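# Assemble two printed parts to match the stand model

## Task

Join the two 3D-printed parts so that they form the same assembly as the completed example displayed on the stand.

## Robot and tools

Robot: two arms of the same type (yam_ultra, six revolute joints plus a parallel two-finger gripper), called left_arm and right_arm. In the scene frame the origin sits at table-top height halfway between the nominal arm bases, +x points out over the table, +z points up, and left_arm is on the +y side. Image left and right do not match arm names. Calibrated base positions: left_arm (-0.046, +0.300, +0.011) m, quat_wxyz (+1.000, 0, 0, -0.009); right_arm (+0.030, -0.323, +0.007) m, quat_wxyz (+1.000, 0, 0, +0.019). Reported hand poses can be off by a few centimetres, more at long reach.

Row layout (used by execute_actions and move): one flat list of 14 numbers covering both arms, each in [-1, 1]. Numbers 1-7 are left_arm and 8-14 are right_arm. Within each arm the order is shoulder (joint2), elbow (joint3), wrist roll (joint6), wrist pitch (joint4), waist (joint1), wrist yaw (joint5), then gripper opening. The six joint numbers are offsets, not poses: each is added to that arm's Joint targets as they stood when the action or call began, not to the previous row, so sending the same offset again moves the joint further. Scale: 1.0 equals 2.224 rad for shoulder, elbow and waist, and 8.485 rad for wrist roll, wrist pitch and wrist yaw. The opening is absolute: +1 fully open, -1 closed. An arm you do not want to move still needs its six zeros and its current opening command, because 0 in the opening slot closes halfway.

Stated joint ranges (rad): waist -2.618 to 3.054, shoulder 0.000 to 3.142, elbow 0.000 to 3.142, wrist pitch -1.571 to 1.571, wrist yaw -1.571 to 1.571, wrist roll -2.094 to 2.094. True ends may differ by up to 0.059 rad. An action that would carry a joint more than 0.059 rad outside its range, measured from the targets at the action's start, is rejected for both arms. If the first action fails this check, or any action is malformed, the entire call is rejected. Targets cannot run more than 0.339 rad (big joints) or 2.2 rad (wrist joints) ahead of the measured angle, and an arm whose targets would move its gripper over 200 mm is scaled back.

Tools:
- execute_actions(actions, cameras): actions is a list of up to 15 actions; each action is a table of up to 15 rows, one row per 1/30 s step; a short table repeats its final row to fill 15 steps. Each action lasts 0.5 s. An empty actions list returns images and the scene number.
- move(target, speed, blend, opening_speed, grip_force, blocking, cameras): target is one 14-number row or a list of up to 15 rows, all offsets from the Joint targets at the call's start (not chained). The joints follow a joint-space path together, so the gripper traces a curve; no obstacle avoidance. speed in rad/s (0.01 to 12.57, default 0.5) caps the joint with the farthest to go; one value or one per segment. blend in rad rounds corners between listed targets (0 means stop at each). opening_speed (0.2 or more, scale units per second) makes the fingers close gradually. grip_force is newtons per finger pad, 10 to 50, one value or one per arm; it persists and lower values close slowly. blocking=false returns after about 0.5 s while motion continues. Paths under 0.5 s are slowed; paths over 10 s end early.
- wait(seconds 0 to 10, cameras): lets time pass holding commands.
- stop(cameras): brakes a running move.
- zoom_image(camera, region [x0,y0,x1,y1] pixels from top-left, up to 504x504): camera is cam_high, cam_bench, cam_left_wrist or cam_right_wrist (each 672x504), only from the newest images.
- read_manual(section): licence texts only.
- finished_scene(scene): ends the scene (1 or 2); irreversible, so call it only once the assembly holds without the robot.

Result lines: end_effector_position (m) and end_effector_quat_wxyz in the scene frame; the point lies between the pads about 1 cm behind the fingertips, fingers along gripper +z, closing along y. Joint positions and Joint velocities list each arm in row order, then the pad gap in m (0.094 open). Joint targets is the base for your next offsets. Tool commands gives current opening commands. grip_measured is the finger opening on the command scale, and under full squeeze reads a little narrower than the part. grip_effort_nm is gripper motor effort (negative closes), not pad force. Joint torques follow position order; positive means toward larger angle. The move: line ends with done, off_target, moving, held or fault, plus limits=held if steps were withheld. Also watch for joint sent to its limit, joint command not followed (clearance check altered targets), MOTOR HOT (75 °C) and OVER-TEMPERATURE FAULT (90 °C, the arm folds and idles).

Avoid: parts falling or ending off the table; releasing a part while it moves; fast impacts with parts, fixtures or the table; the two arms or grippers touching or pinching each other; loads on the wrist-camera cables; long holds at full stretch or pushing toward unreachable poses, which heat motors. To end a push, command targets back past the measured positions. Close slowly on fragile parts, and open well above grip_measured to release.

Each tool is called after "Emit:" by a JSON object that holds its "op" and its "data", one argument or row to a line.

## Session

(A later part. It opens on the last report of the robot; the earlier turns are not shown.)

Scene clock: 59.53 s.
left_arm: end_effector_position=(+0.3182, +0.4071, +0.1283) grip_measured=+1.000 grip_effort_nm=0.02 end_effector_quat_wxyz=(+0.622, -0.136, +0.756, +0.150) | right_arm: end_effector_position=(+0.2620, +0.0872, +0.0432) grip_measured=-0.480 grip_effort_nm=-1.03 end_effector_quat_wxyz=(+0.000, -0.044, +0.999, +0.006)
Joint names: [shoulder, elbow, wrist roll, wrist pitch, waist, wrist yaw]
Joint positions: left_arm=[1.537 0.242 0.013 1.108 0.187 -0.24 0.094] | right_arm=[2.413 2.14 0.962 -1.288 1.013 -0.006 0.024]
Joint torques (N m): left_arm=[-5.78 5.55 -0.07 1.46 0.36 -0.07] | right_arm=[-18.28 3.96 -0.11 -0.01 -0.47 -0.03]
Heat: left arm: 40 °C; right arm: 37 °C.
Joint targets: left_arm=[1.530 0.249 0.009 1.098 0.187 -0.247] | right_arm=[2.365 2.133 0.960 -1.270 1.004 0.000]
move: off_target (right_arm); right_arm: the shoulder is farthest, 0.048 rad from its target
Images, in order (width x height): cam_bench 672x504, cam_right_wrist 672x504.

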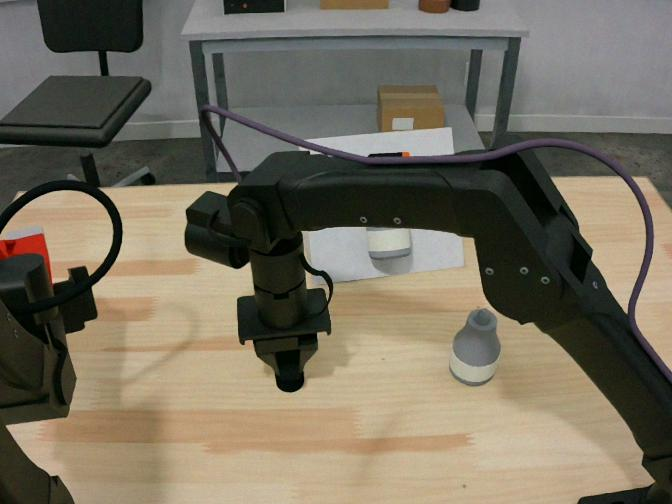

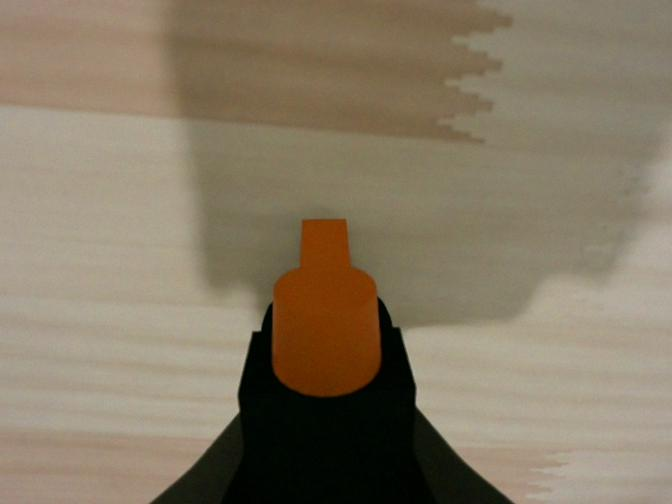

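Emit:
{"op": "move", "data": {
  "target": [
    [0,0,0,0,0,0,1,0,0.1124,0,-0.0295,0,0,-0.7],
    [0,0,0,0,0,0,1,-0.3215,-0.2127,0,-0.0342,0,0,-0.7],
    [0,0,0,0,0,0,1,-0.3188,-0.223,-0.0494,-0.0272,-0.1781,0,-0.7]
  ],
  "speed": 0.5,
  "blend": 0.05,
  "cameras": ["all"]
}}

Emit:
{"op": "zoom_image", "data": {
  "camera": "cam_bench",
  "region": [420, 230, 560, 400]
}}

Emit:
{"op": "zoom_image", "data": {
  "camera": "cam_high",
  "region": [220, 310, 340, 410]
}}

Emit:
{"op": "zoom_image", "data": {
  "camera": "cam_right_wrist",
  "region": [180, 120, 480, 420]
}}

Scene clock: 70.30 s.
left_arm: end_effector_position=(+0.3182, +0.4071, +0.1283) grip_measured=+1.000 grip_effort_nm=0.02 end_effector_quat_wxyz=(+0.622, -0.136, +0.756, +0.150) | right_arm: end_effector_position=(+0.2670, -0.1425, +0.1899) grip_measured=-0.480 grip_effort_nm=-1.03 end_effector_quat_wxyz=(+0.004, -0.045, +0.999, +0.007)
Joint names: [shoulder, elbow, wrist roll, wrist pitch, waist, wrist yaw]
Joint positions: left_arm=[1.537 0.242 0.013 1.108 0.187 -0.24 0.094] | right_arm=[1.676 1.643 0.553 -1.523 0.605 -0.006 0.024]
Joint torques (N m): left_arm=[-5.82 5.42 -0.04 1.46 0.28 -0.06] | right_arm=[-8.77 3.86 -0.14 0.09 0.12 -0.01]
Heat: left arm: 40 °C; right arm: 39 °C.
Joint targets: left_arm=[1.530 0.249 0.009 1.098 0.187 -0.247] | right_arm=[1.656 1.637 0.541 -1.501 0.608 0.000]
move: done

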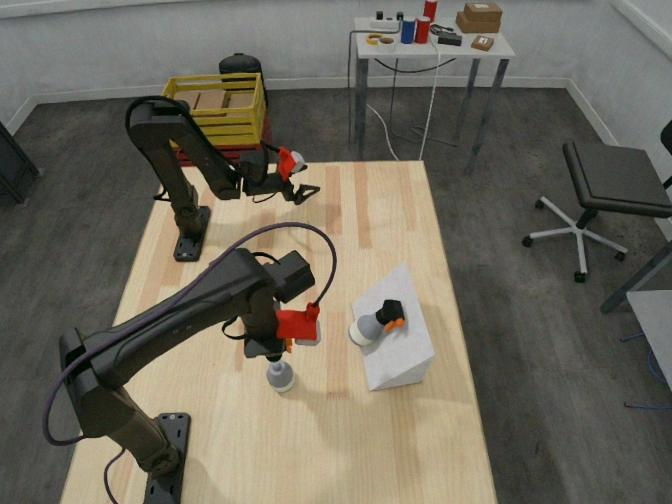

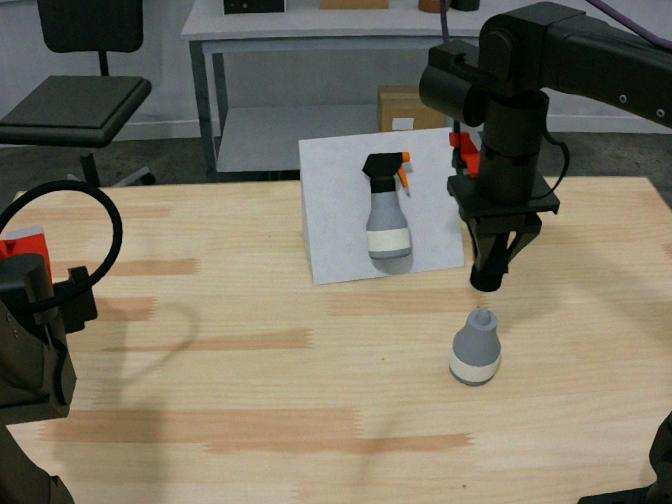

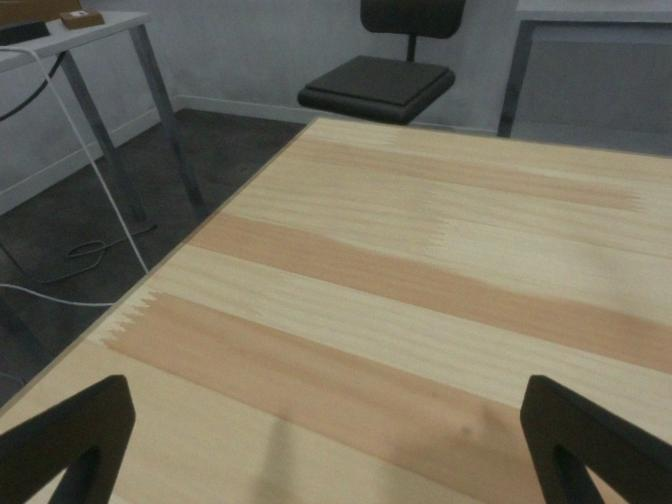

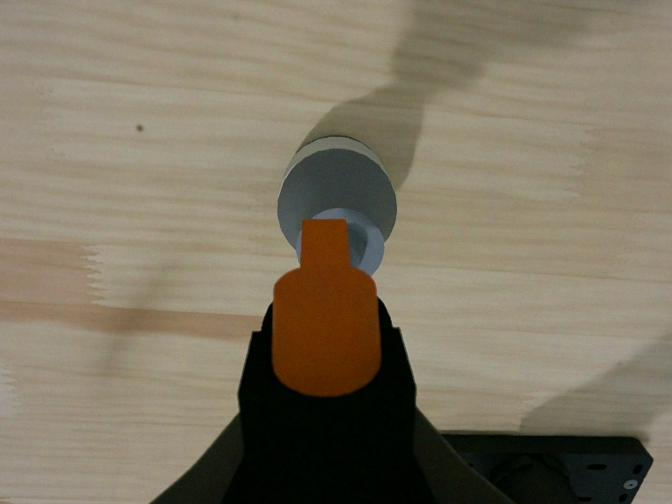

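Scaled by 2.965 from the camera's 672x504 image, which has a finer 960x720 frame.

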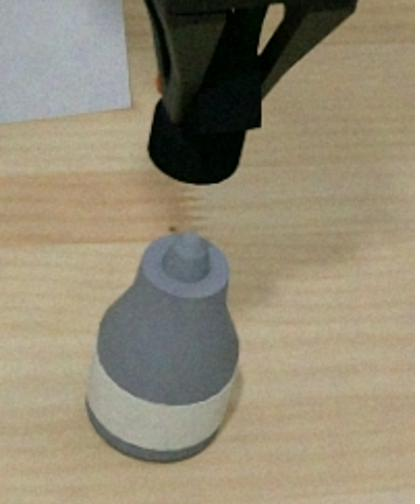

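Scaled by 4.200 from the camera's 672x504 image, which has a finer 960x720 frame.

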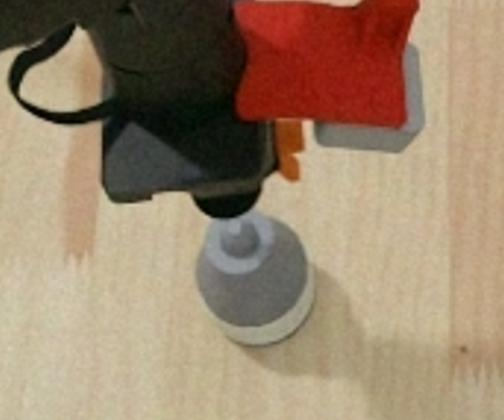

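Scaled by 1.680 from the camera's 672x504 image, which has a finer 960x720 frame.

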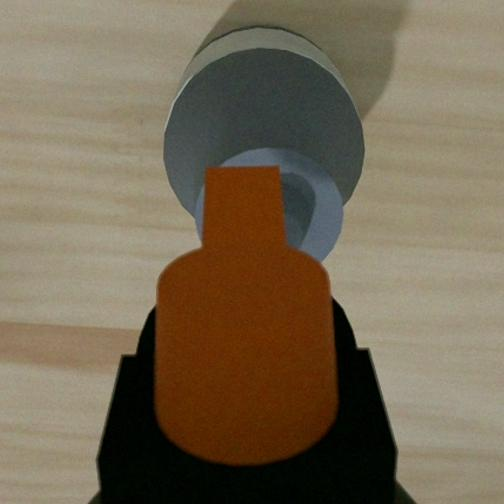

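Emit:
{"op": "move", "data": {
  "target": [0,0,0,0,0,0,1,-0.0036,-0.0522,0,0.0117,0,0,-0.7],
  "speed": 0.1,
  "cameras": ["cam_bench","cam_high","cam_right_wrist"]
}}

Emit:
{"op": "zoom_image", "data": {
  "camera": "cam_bench",
  "region": [420, 230, 560, 400]
}}

Emit:
{"op": "zoom_image", "data": {
  "camera": "cam_high",
  "region": [220, 310, 340, 410]
}}

Emit:
{"op": "zoom_image", "data": {
  "camera": "cam_right_wrist",
  "region": [180, 120, 480, 420]
}}

Scene clock: 78.73 s.
left_arm: end_effector_position=(+0.3182, +0.4071, +0.1283) grip_measured=+1.000 grip_effort_nm=0.02 end_effector_quat_wxyz=(+0.622, -0.136, +0.756, +0.150) | right_arm: end_effector_position=(+0.2671, -0.1424, +0.1608) grip_measured=-0.480 grip_effort_nm=-1.03 end_effector_quat_wxyz=(-0.003, -0.047, +0.999, +0.002)
Joint names: [shoulder, elbow, wrist roll, wrist pitch, waist, wrist yaw]
Joint positions: left_arm=[1.537 0.242 0.013 1.108 0.187 -0.24 0.094] | right_arm=[1.676 1.526 0.548 -1.423 0.605 -0.006 0.024]
Joint torques (N m): left_arm=[-5.78 5.5 -0.06 1.44 0.29 -0.05] | right_arm=[-9.69 4.16 -0.14 0.04 0.01 -0.07]
Heat: left arm: 41 °C; right arm: 37 °C.
Joint targets: left_arm=[1.530 0.249 0.009 1.098 0.187 -0.247] | right_arm=[1.648 1.521 0.541 -1.401 0.608 0.000]
move: done
Images, in order (width x height): cam_high 672x504, cam_bench 672x504, cam_right_wrist 672x504.

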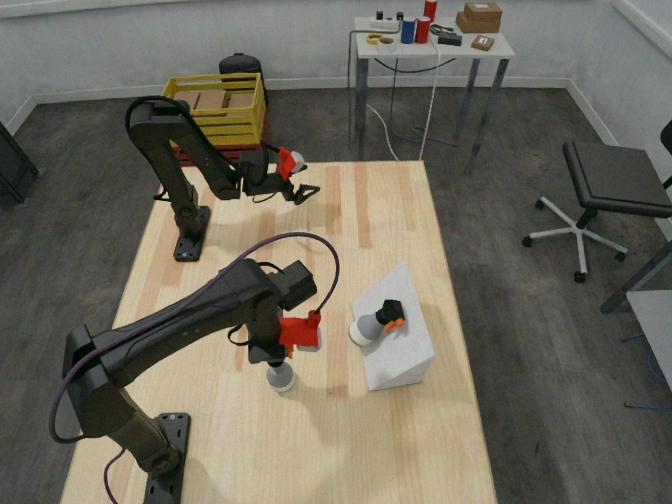

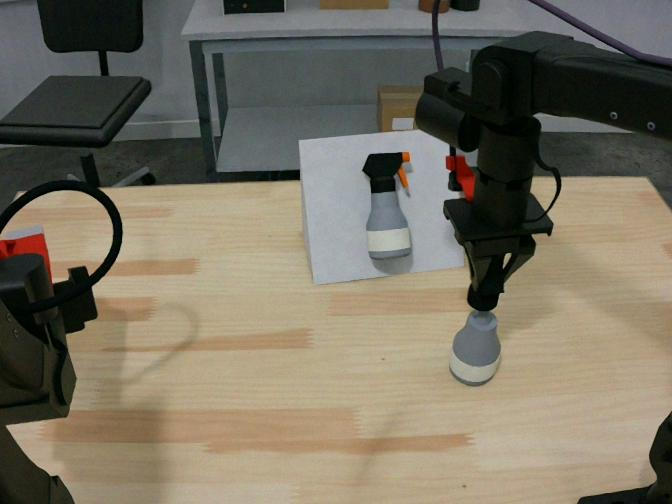

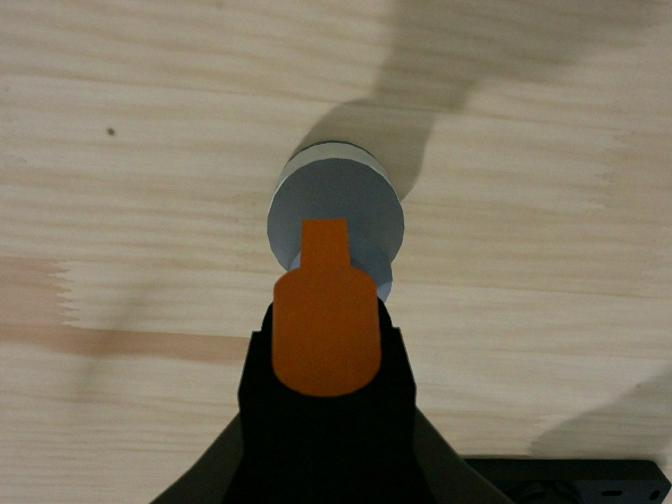

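Scaled by 2.965 from the camera's 672x504 image, which has a finer 960x720 frame.

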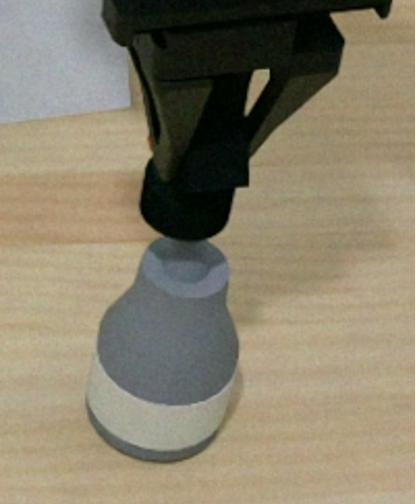

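Scaled by 4.200 from the camera's 672x504 image, which has a finer 960x720 frame.

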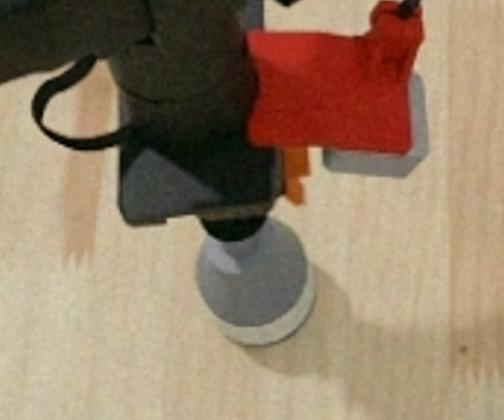

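Scaled by 1.680 from the camera's 672x504 image, which has a finer 960x720 frame.

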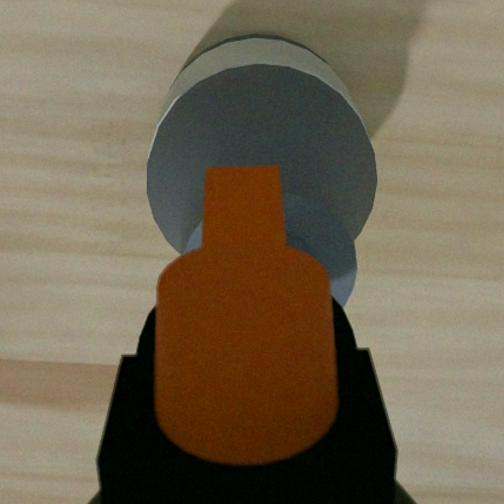

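Emit:
{"op": "move", "data": {
  "target": [
    [0,0,0,0,0,0,1,0,0,0,0,-0.0063,0,-0.7],
    [0,0,0,0,0,0,1,-0.002,-0.0234,0,0.0053,-0.0063,0,-0.7]
  ],
  "speed": 0.08,
  "cameras": ["cam_bench","cam_high","cam_right_wrist"]
}}

Emit:
{"op": "zoom_image", "data": {
  "camera": "cam_bench",
  "region": [420, 230, 560, 400]
}}

Emit:
{"op": "zoom_image", "data": {
  "camera": "cam_high",
  "region": [220, 310, 340, 410]
}}

Emit:
{"op": "zoom_image", "data": {
  "camera": "cam_right_wrist",
  "region": [180, 120, 480, 420]
}}

Scene clock: 85.80 s.
left_arm: end_effector_position=(+0.3182, +0.4071, +0.1283) grip_measured=+1.000 grip_effort_nm=0.02 end_effector_quat_wxyz=(+0.622, -0.136, +0.756, +0.150) | right_arm: end_effector_position=(+0.2662, -0.1431, +0.1477) grip_measured=-0.480 grip_effort_nm=-1.03 end_effector_quat_wxyz=(-0.006, -0.047, +0.999, +0.000)
Joint names: [shoulder, elbow, wrist roll, wrist pitch, waist, wrist yaw]
Joint positions: left_arm=[1.537 0.242 0.013 1.108 0.187 -0.24 0.094] | right_arm=[1.676 1.474 0.548 -1.378 0.605 -0.006 0.024]
Joint torques (N m): left_arm=[-5.78 5.42 -0.06 1.43 0.46 -0.07] | right_arm=[-10.13 4.21 -0.16 -0.06 -0.49 -0.06]
Heat: left arm: 41 °C; right arm: 37 °C.
Joint targets: left_arm=[1.530 0.249 0.009 1.098 0.187 -0.247] | right_arm=[1.643 1.469 0.541 -1.356 0.594 0.000]
move: done
Images, in order (width x height): cam_high 672x504, cam_bench 672x504, cam_right_wrist 672x504.

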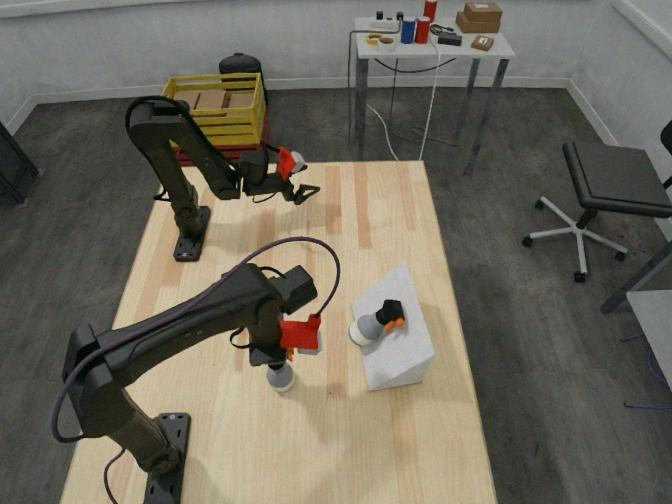

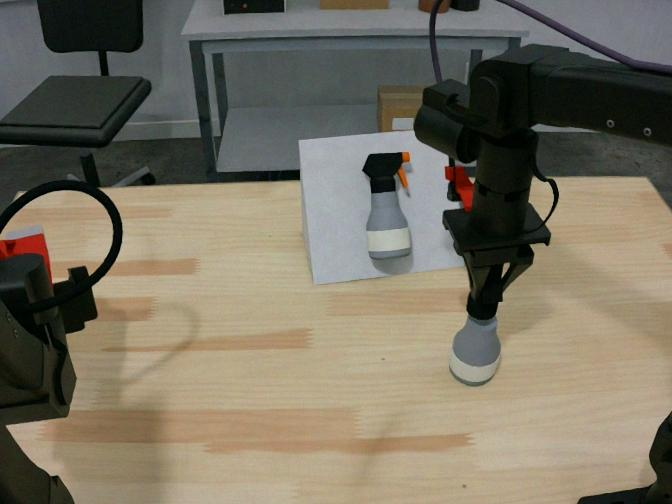

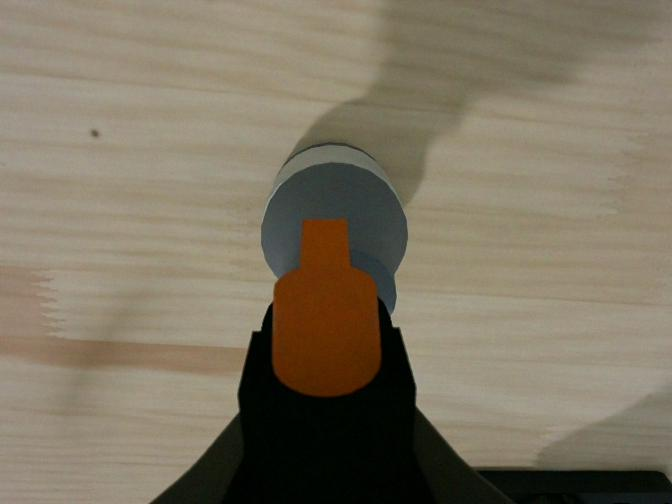

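Scaled by 2.965 from the camera's 672x504 image, which has a finer 960x720 frame.

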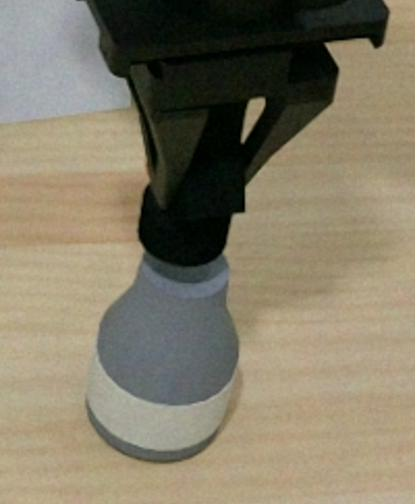

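Scaled by 4.200 from the camera's 672x504 image, which has a finer 960x720 frame.

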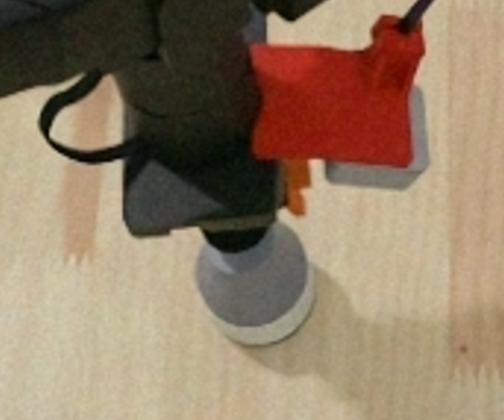

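Scaled by 1.680 from the camera's 672x504 image, which has a finer 960x720 frame.

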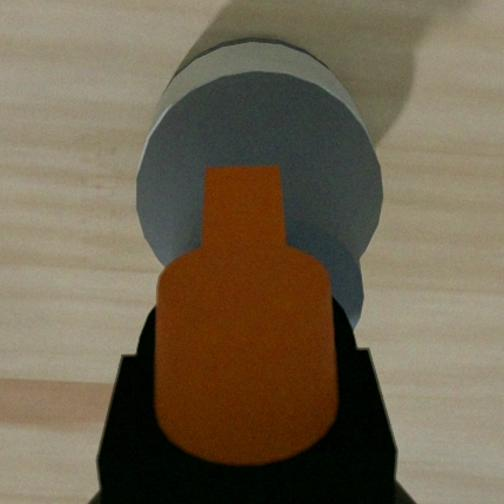

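Emit:
{"op": "move", "data": {
  "target": [0,0,0,0,0,0,1,0,0,0,0,-0.005,0,-0.7],
  "speed": 0.05,
  "cameras": ["cam_bench","cam_right_wrist"]
}}

Emit:
{"op": "zoom_image", "data": {
  "camera": "cam_bench",
  "region": [420, 230, 560, 400]
}}

Emit:
{"op": "zoom_image", "data": {
  "camera": "cam_right_wrist",
  "region": [180, 120, 480, 420]
}}

Scene clock: 88.23 s.
left_arm: end_effector_position=(+0.3182, +0.4071, +0.1283) grip_measured=+1.000 grip_effort_nm=0.02 end_effector_quat_wxyz=(+0.622, -0.136, +0.756, +0.150) | right_arm: end_effector_position=(+0.2682, -0.1456, +0.1477) grip_measured=-0.480 grip_effort_nm=-1.03 end_effector_quat_wxyz=(-0.006, -0.042, +0.999, +0.000)
Joint names: [shoulder, elbow, wrist roll, wrist pitch, waist, wrist yaw]
Joint positions: left_arm=[1.537 0.242 0.013 1.108 0.187 -0.24 0.094] | right_arm=[1.676 1.474 0.548 -1.378 0.594 -0.006 0.024]
Joint torques (N m): left_arm=[-5.68 5.45 -0.05 1.44 0.25 -0.09] | right_arm=[-10.28 4.51 -0.21 -0.02 -0.54 0]
Heat: left arm: 41 °C; right arm: 37 °C.
Joint targets: left_arm=[1.530 0.249 0.009 1.098 0.187 -0.247] | right_arm=[1.643 1.469 0.541 -1.356 0.583 0.000]
move: done
Images, in order (width x height): cam_bench 672x504, cam_right_wrist 672x504.

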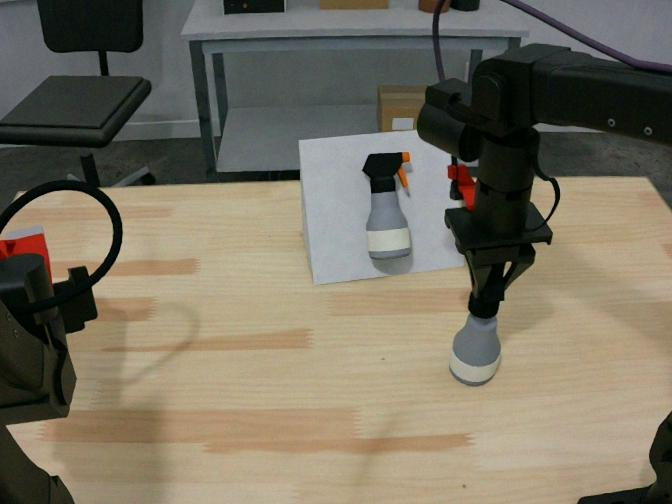

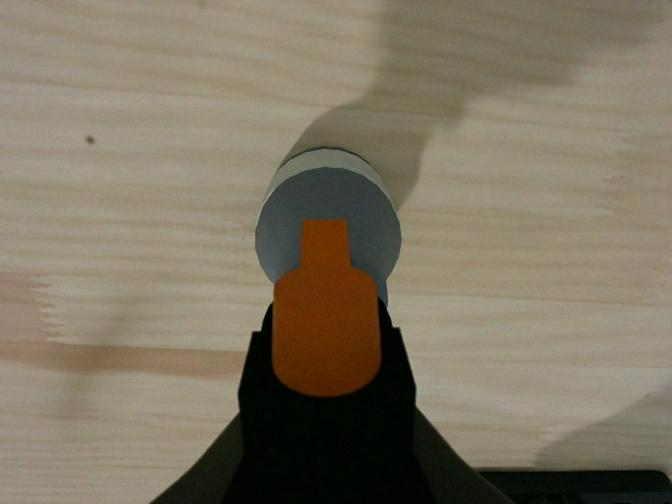

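Scaled by 2.965 from the camera's 672x504 image, which has a finer 960x720 frame.

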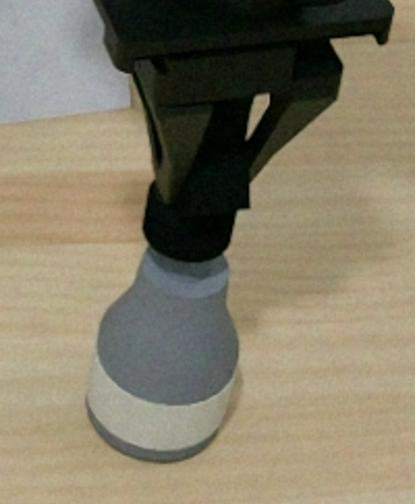

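Scaled by 1.680 from the camera's 672x504 image, which has a finer 960x720 frame.

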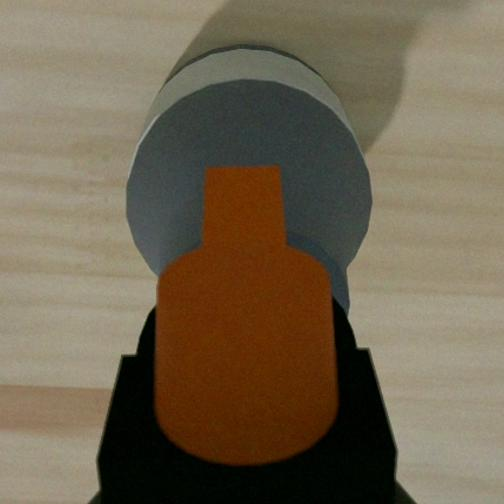

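Emit:
{"op": "move", "data": {
  "target": [0,0,0,0,0,0,1,-0.004,-0.022,0,0.005,0,0,-0.7],
  "speed": 0.05,
  "cameras": ["cam_bench","cam_right_wrist","cam_high"]
}}

Emit:
{"op": "zoom_image", "data": {
  "camera": "cam_bench",
  "region": [420, 230, 560, 400]
}}

Emit:
{"op": "zoom_image", "data": {
  "camera": "cam_high",
  "region": [220, 310, 340, 410]
}}

Scene clock: 91.57 s.
left_arm: end_effector_position=(+0.3182, +0.4071, +0.1283) grip_measured=+1.000 grip_effort_nm=0.02 end_effector_quat_wxyz=(+0.622, -0.136, +0.756, +0.150) | right_arm: end_effector_position=(+0.2673, -0.1463, +0.1378) grip_measured=-0.480 grip_effort_nm=-1.03 end_effector_quat_wxyz=(-0.005, -0.042, +0.999, +0.001)
Joint names: [shoulder, elbow, wrist roll, wrist pitch, waist, wrist yaw]
Joint positions: left_arm=[1.537 0.242 0.013 1.108 0.187 -0.24 0.094] | right_arm=[1.669 1.427 0.548 -1.335 0.594 -0.006 0.024]
Joint torques (N m): left_arm=[-5.76 5.44 -0.06 1.47 0.39 -0.06] | right_arm=[-10.24 4.26 -0.14 -0.02 -0.81 -0.09]
Heat: left arm: 41 °C; right arm: 37 °C.
Joint targets: left_arm=[1.530 0.249 0.009 1.098 0.187 -0.247] | right_arm=[1.634 1.420 0.541 -1.314 0.583 0.000]
move: done
Images, in order (width x height): cam_high 672x504, cam_bench 672x504, cam_right_wrist 672x504.

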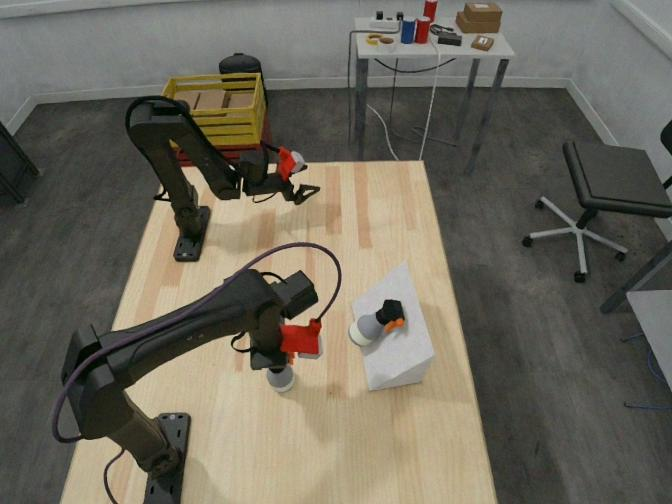

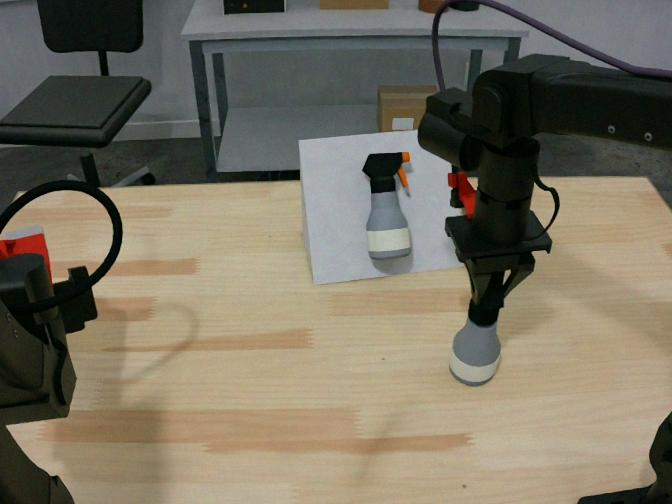

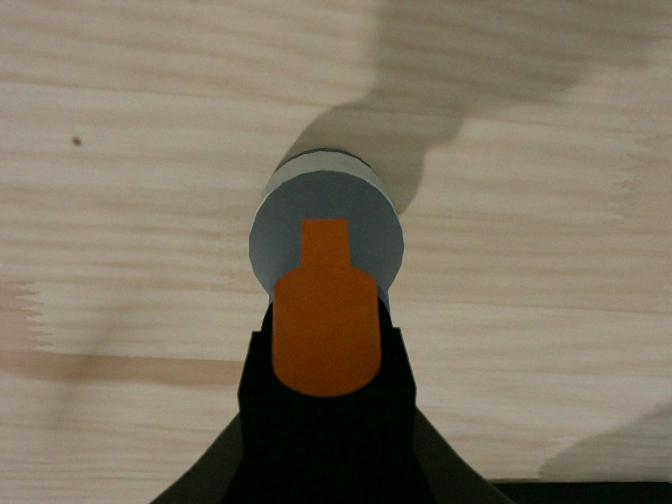

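Scaled by 2.965 from the camera's 672x504 image, which has a finer 960x720 frame.

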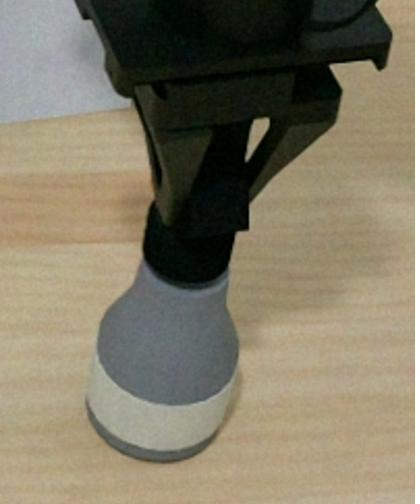

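Scaled by 4.200 from the camera's 672x504 image, which has a finer 960x720 frame.

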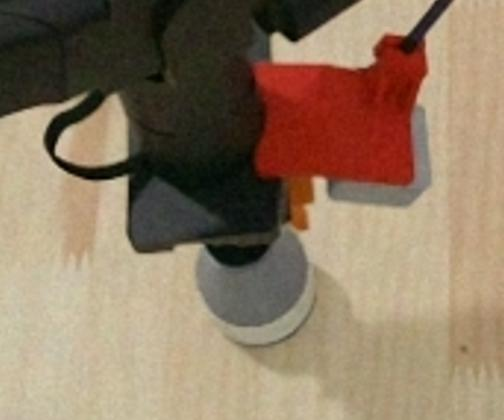

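Emit:
{"op": "move", "data": {
  "target": [0,0,0,0,0,0,1,-0.003,-0.016,0,0.0035,0.0005,0,-0.7],
  "speed": 0.04,
  "cameras": ["cam_bench","cam_right_wrist","cam_high"]
}}

Emit:
{"op": "zoom_image", "data": {
  "camera": "cam_bench",
  "region": [420, 230, 560, 400]
}}

Emit:
{"op": "zoom_image", "data": {
  "camera": "cam_high",
  "region": [220, 310, 340, 410]
}}

Scene clock: 94.80 s.
left_arm: end_effector_position=(+0.3182, +0.4071, +0.1283) grip_measured=+1.000 grip_effort_nm=0.02 end_effector_quat_wxyz=(+0.622, -0.136, +0.756, +0.150) | right_arm: end_effector_position=(+0.2659, -0.1473, +0.1306) grip_measured=-0.480 grip_effort_nm=-1.03 end_effector_quat_wxyz=(-0.005, -0.042, +0.999, +0.001)
Joint names: [shoulder, elbow, wrist roll, wrist pitch, waist, wrist yaw]
Joint positions: left_arm=[1.537 0.242 0.013 1.108 0.187 -0.24 0.094] | right_arm=[1.662 1.391 0.548 -1.306 0.594 -0.006 0.024]
Joint torques (N m): left_arm=[-5.7 5.48 -0.04 1.45 0.39 -0.07] | right_arm=[-10.19 4.22 -0.12 0.03 -0.42 0.03]
Heat: left arm: 42 °C; right arm: 36 °C.
Joint targets: left_arm=[1.530 0.249 0.009 1.098 0.187 -0.247] | right_arm=[1.628 1.384 0.541 -1.284 0.584 0.000]
move: done
Images, in order (width x height): cam_high 672x504, cam_bench 672x504, cam_right_wrist 672x504.

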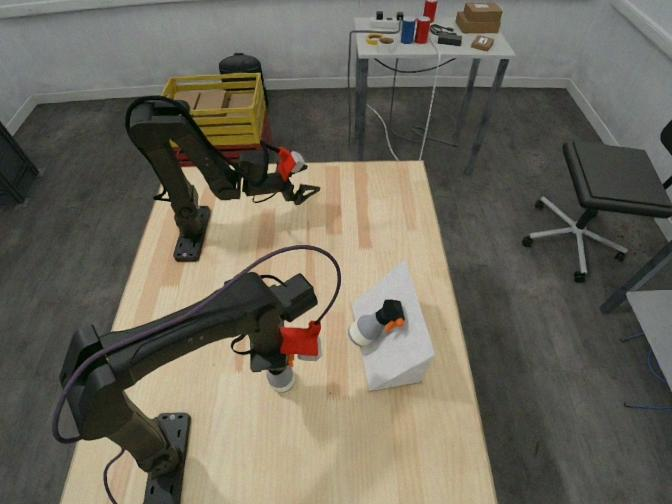

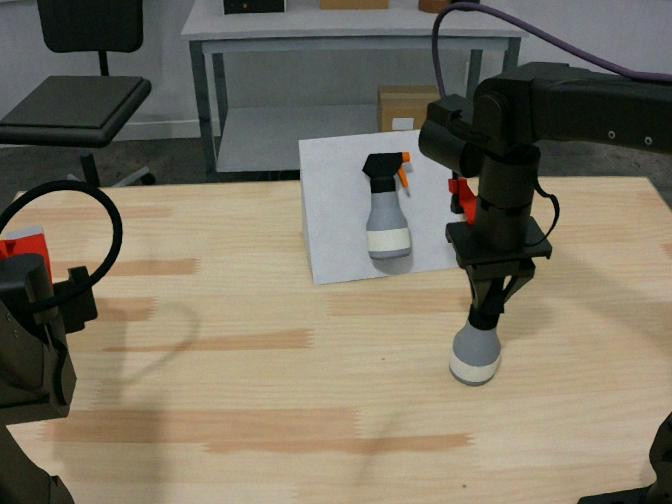

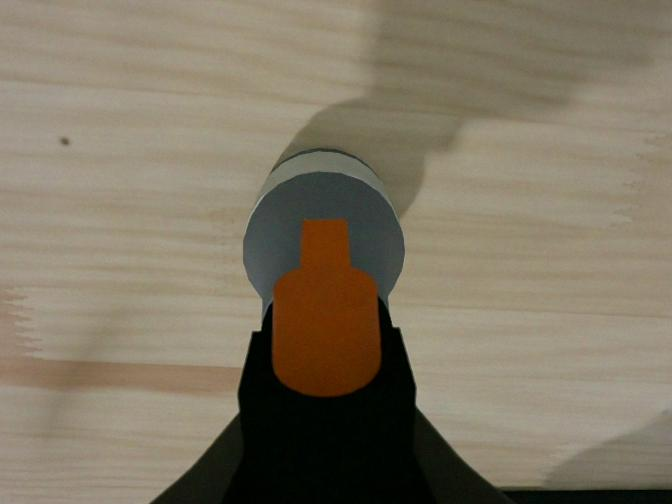

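Scaled by 2.965 from the camera's 672x504 image, which has a finer 960x720 frame.

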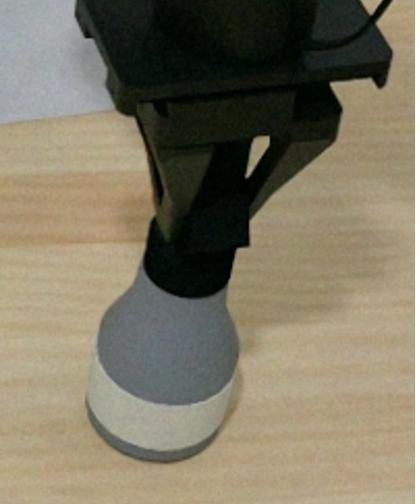

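Scaled by 4.200 from the camera's 672x504 image, which has a finer 960x720 frame.

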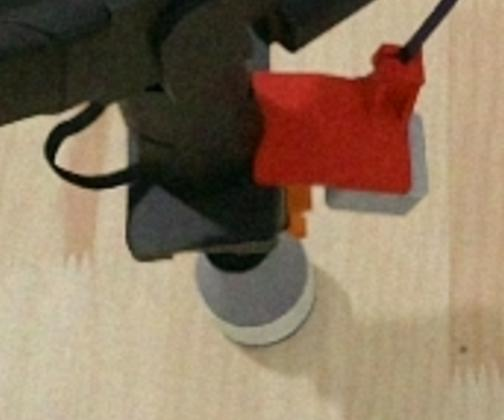

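Emit:
{"op": "move", "data": {
  "target": [0,0,0,0,0,0,1,-0.003,-0.013,0,0.0025,0,0,-0.7],
  "speed": 0.04,
  "cameras": ["cam_bench","cam_right_wrist","cam_high"]
}}

Emit:
{"op": "zoom_image", "data": {
  "camera": "cam_bench",
  "region": [420, 230, 560, 400]
}}

Emit:
{"op": "zoom_image", "data": {
  "camera": "cam_high",
  "region": [220, 310, 340, 410]
}}

Scene clock: 97.30 s.
left_arm: end_effector_position=(+0.3182, +0.4071, +0.1283) grip_measured=+1.000 grip_effort_nm=0.02 end_effector_quat_wxyz=(+0.622, -0.136, +0.756, +0.150) | right_arm: end_effector_position=(+0.2651, -0.1479, +0.1299) grip_measured=-0.480 grip_effort_nm=-1.03 end_effector_quat_wxyz=(+0.002, -0.042, +0.999, +0.005)
Joint names: [shoulder, elbow, wrist roll, wrist pitch, waist, wrist yaw]
Joint positions: left_arm=[1.537 0.242 0.013 1.108 0.187 -0.24 0.094] | right_arm=[1.644 1.368 0.548 -1.286 0.594 -0.006 0.024]
Joint torques (N m): left_arm=[-5.72 5.53 -0.06 1.43 0.28 -0.07] | right_arm=[-8.98 3.74 -0.14 0.04 -0.51 0]
Heat: left arm: 42 °C; right arm: 36 °C.
Joint targets: left_arm=[1.530 0.249 0.009 1.098 0.187 -0.247] | right_arm=[1.621 1.355 0.541 -1.263 0.584 0.000]
move: done
Images, in order (width x height): cam_high 672x504, cam_bench 672x504, cam_right_wrist 672x504.

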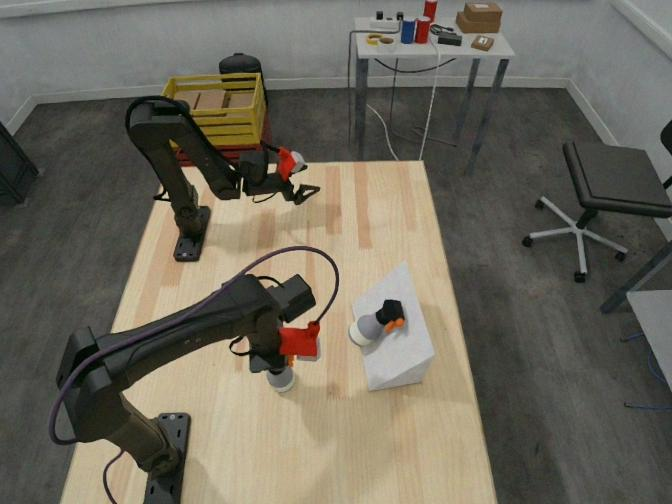

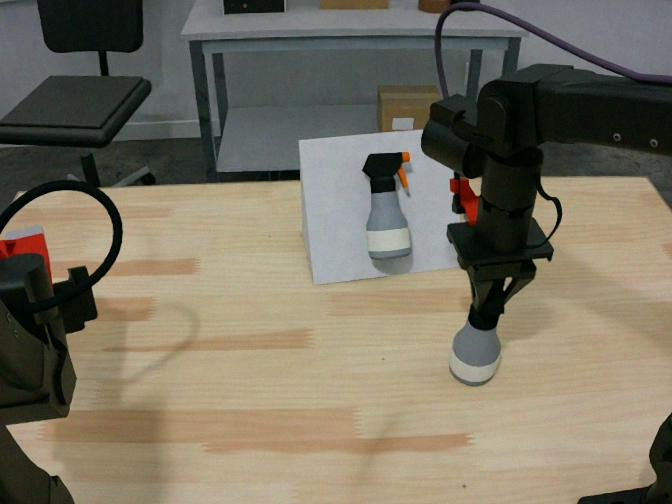

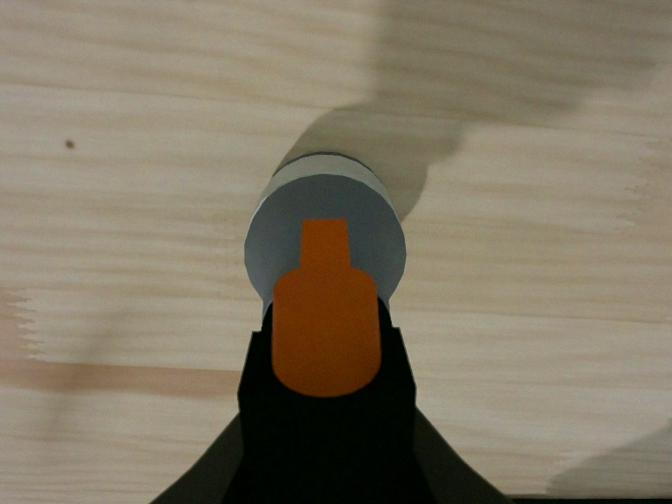

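Scaled by 2.965 from the camera's 672x504 image, which has a finer 960x720 frame.

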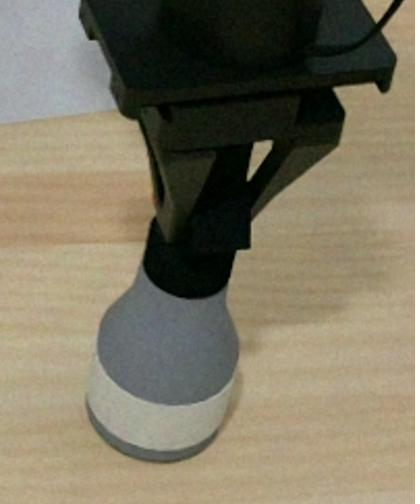

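Scaled by 4.200 from the camera's 672x504 image, which has a finer 960x720 frame.

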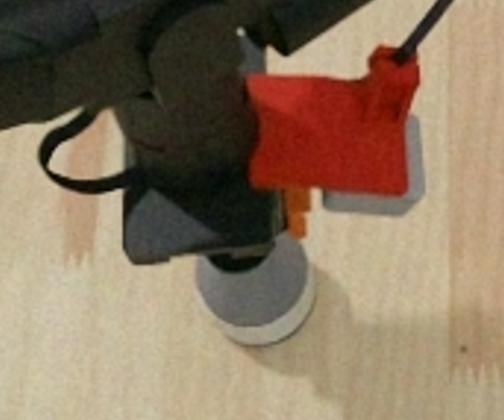

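Emit:
{"op": "move", "data": {
  "target": [0,0,0,0,0,0,1,0.002,-0.022,0,0.003,0,0,-0.7],
  "speed": 0.05,
  "cameras": ["cam_bench","cam_right_wrist"]
}}

Emit:
{"op": "zoom_image", "data": {
  "camera": "cam_bench",
  "region": [420, 230, 560, 400]
}}

Scene clock: 99.67 s.
left_arm: end_effector_position=(+0.3182, +0.4071, +0.1283) grip_measured=+1.000 grip_effort_nm=0.02 end_effector_quat_wxyz=(+0.622, -0.136, +0.756, +0.150) | right_arm: end_effector_position=(+0.2645, -0.1483, +0.1292) grip_measured=-0.480 grip_effort_nm=-1.03 end_effector_quat_wxyz=(+0.011, -0.042, +0.999, +0.011)
Joint names: [shoulder, elbow, wrist roll, wrist pitch, waist, wrist yaw]
Joint positions: left_arm=[1.537 0.242 0.013 1.108 0.187 -0.24 0.094] | right_arm=[1.62 1.339 0.548 -1.259 0.594 -0.006 0.024]
Joint torques (N m): left_arm=[-5.76 5.57 -0.06 1.44 0.44 -0.04] | right_arm=[-6.01 2.28 -0.16 0.1 -0.58 -0.03]
Heat: left arm: 42 °C; right arm: 36 °C.
Joint targets: left_arm=[1.530 0.249 0.009 1.098 0.187 -0.247] | right_arm=[1.626 1.306 0.541 -1.238 0.584 0.000]
move: done
Images, in order (width x height): cam_bench 672x504, cam_right_wrist 672x504.

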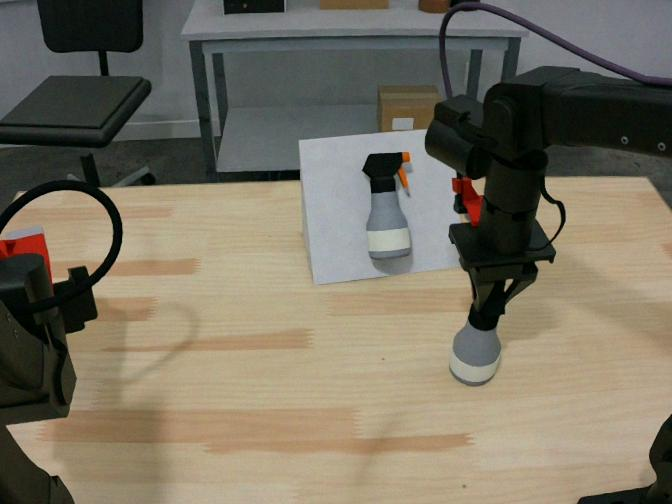

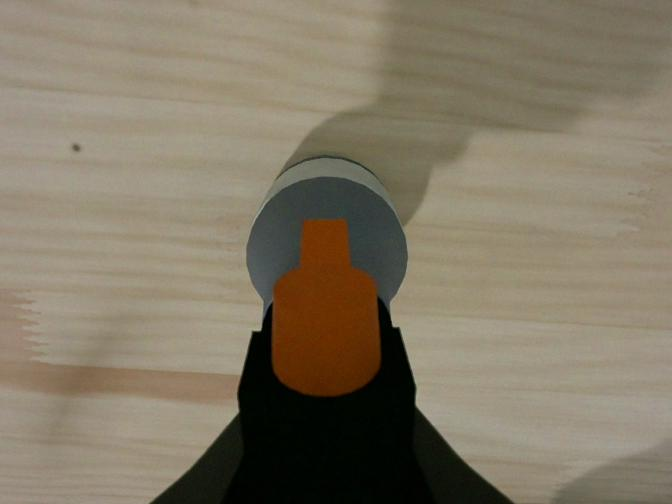

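Scaled by 2.965 from the camera's 672x504 image, which has a finer 960x720 frame.

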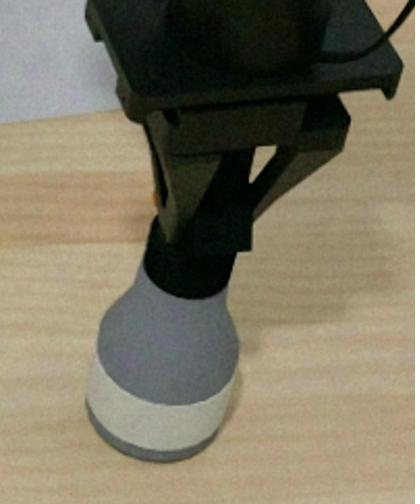

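Emit:
{"op": "move", "data": {
  "target": [
    [0,0,0,0,0,0,1,0,-0.02,0,0.002,0,0,-0.7],
    [0,0,0,0,0,0,1,0.0,0.02,0,-0.005,0.002,0,-0.7],
    [0,0,0,0,0,0,1,0.0,0.02,0,-0.005,0.002,0,0.4]
  ],
  "speed": 0.08,
  "opening_speed": 0.6,
  "cameras": ["cam_bench","cam_right_wrist","cam_high"]
}}

Emit:
{"op": "zoom_image", "data": {
  "camera": "cam_bench",
  "region": [420, 230, 560, 400]
}}

Scene clock: 105.63 s.
left_arm: end_effector_position=(+0.3182, +0.4071, +0.1283) grip_measured=+1.000 grip_effort_nm=0.02 end_effector_quat_wxyz=(+0.622, -0.136, +0.756, +0.150) | right_arm: end_effector_position=(+0.2610, -0.1509, +0.1284) grip_measured=+0.398 grip_effort_nm=0.08 end_effector_quat_wxyz=(+0.006, -0.042, +0.999, +0.008)
Joint names: [shoulder, elbow, wrist roll, wrist pitch, waist, wrist yaw]
Joint positions: left_arm=[1.537 0.242 0.013 1.108 0.187 -0.24 0.094] | right_arm=[1.616 1.333 0.548 -1.27 0.594 -0.006 0.066]
Joint torques (N m): left_arm=[-5.76 5.42 -0.06 1.42 0.31 -0.07] | right_arm=[-5.81 6.04 -0.1 -0.31 0.09 0]
Heat: left arm: 42 °C; right arm: 35 °C.
Joint targets: left_arm=[1.530 0.249 0.009 1.098 0.187 -0.247] | right_arm=[1.626 1.351 0.541 -1.280 0.588 0.000]
move: done
Images, in order (width x height): cam_high 672x504, cam_bench 672x504, cam_right_wrist 672x504.

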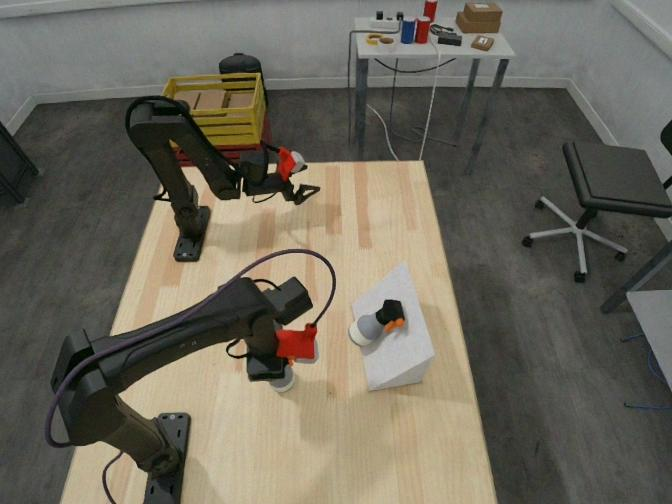

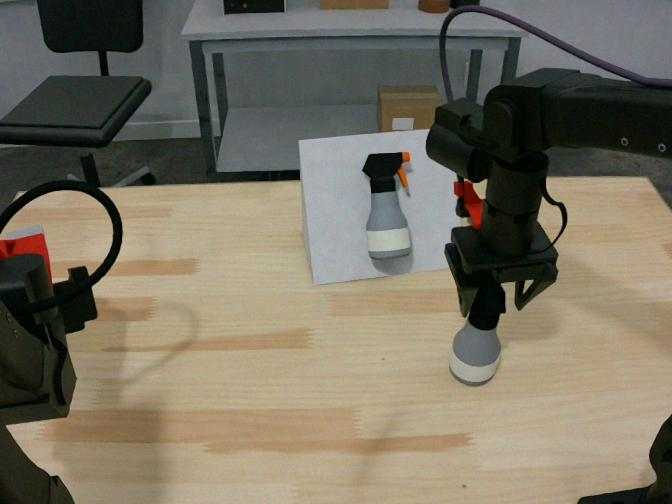

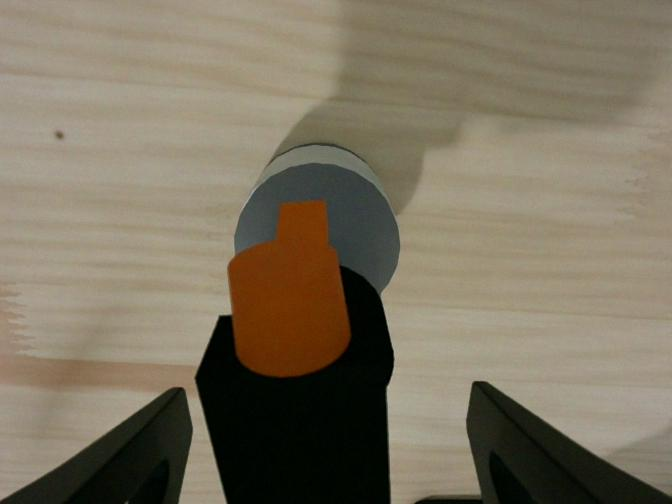

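Scaled by 2.965 from the camera's 672x504 image, which has a finer 960x720 frame.

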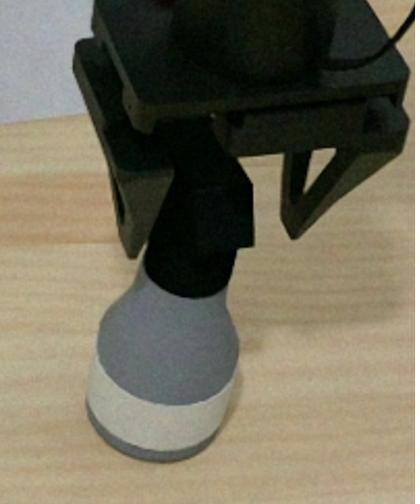

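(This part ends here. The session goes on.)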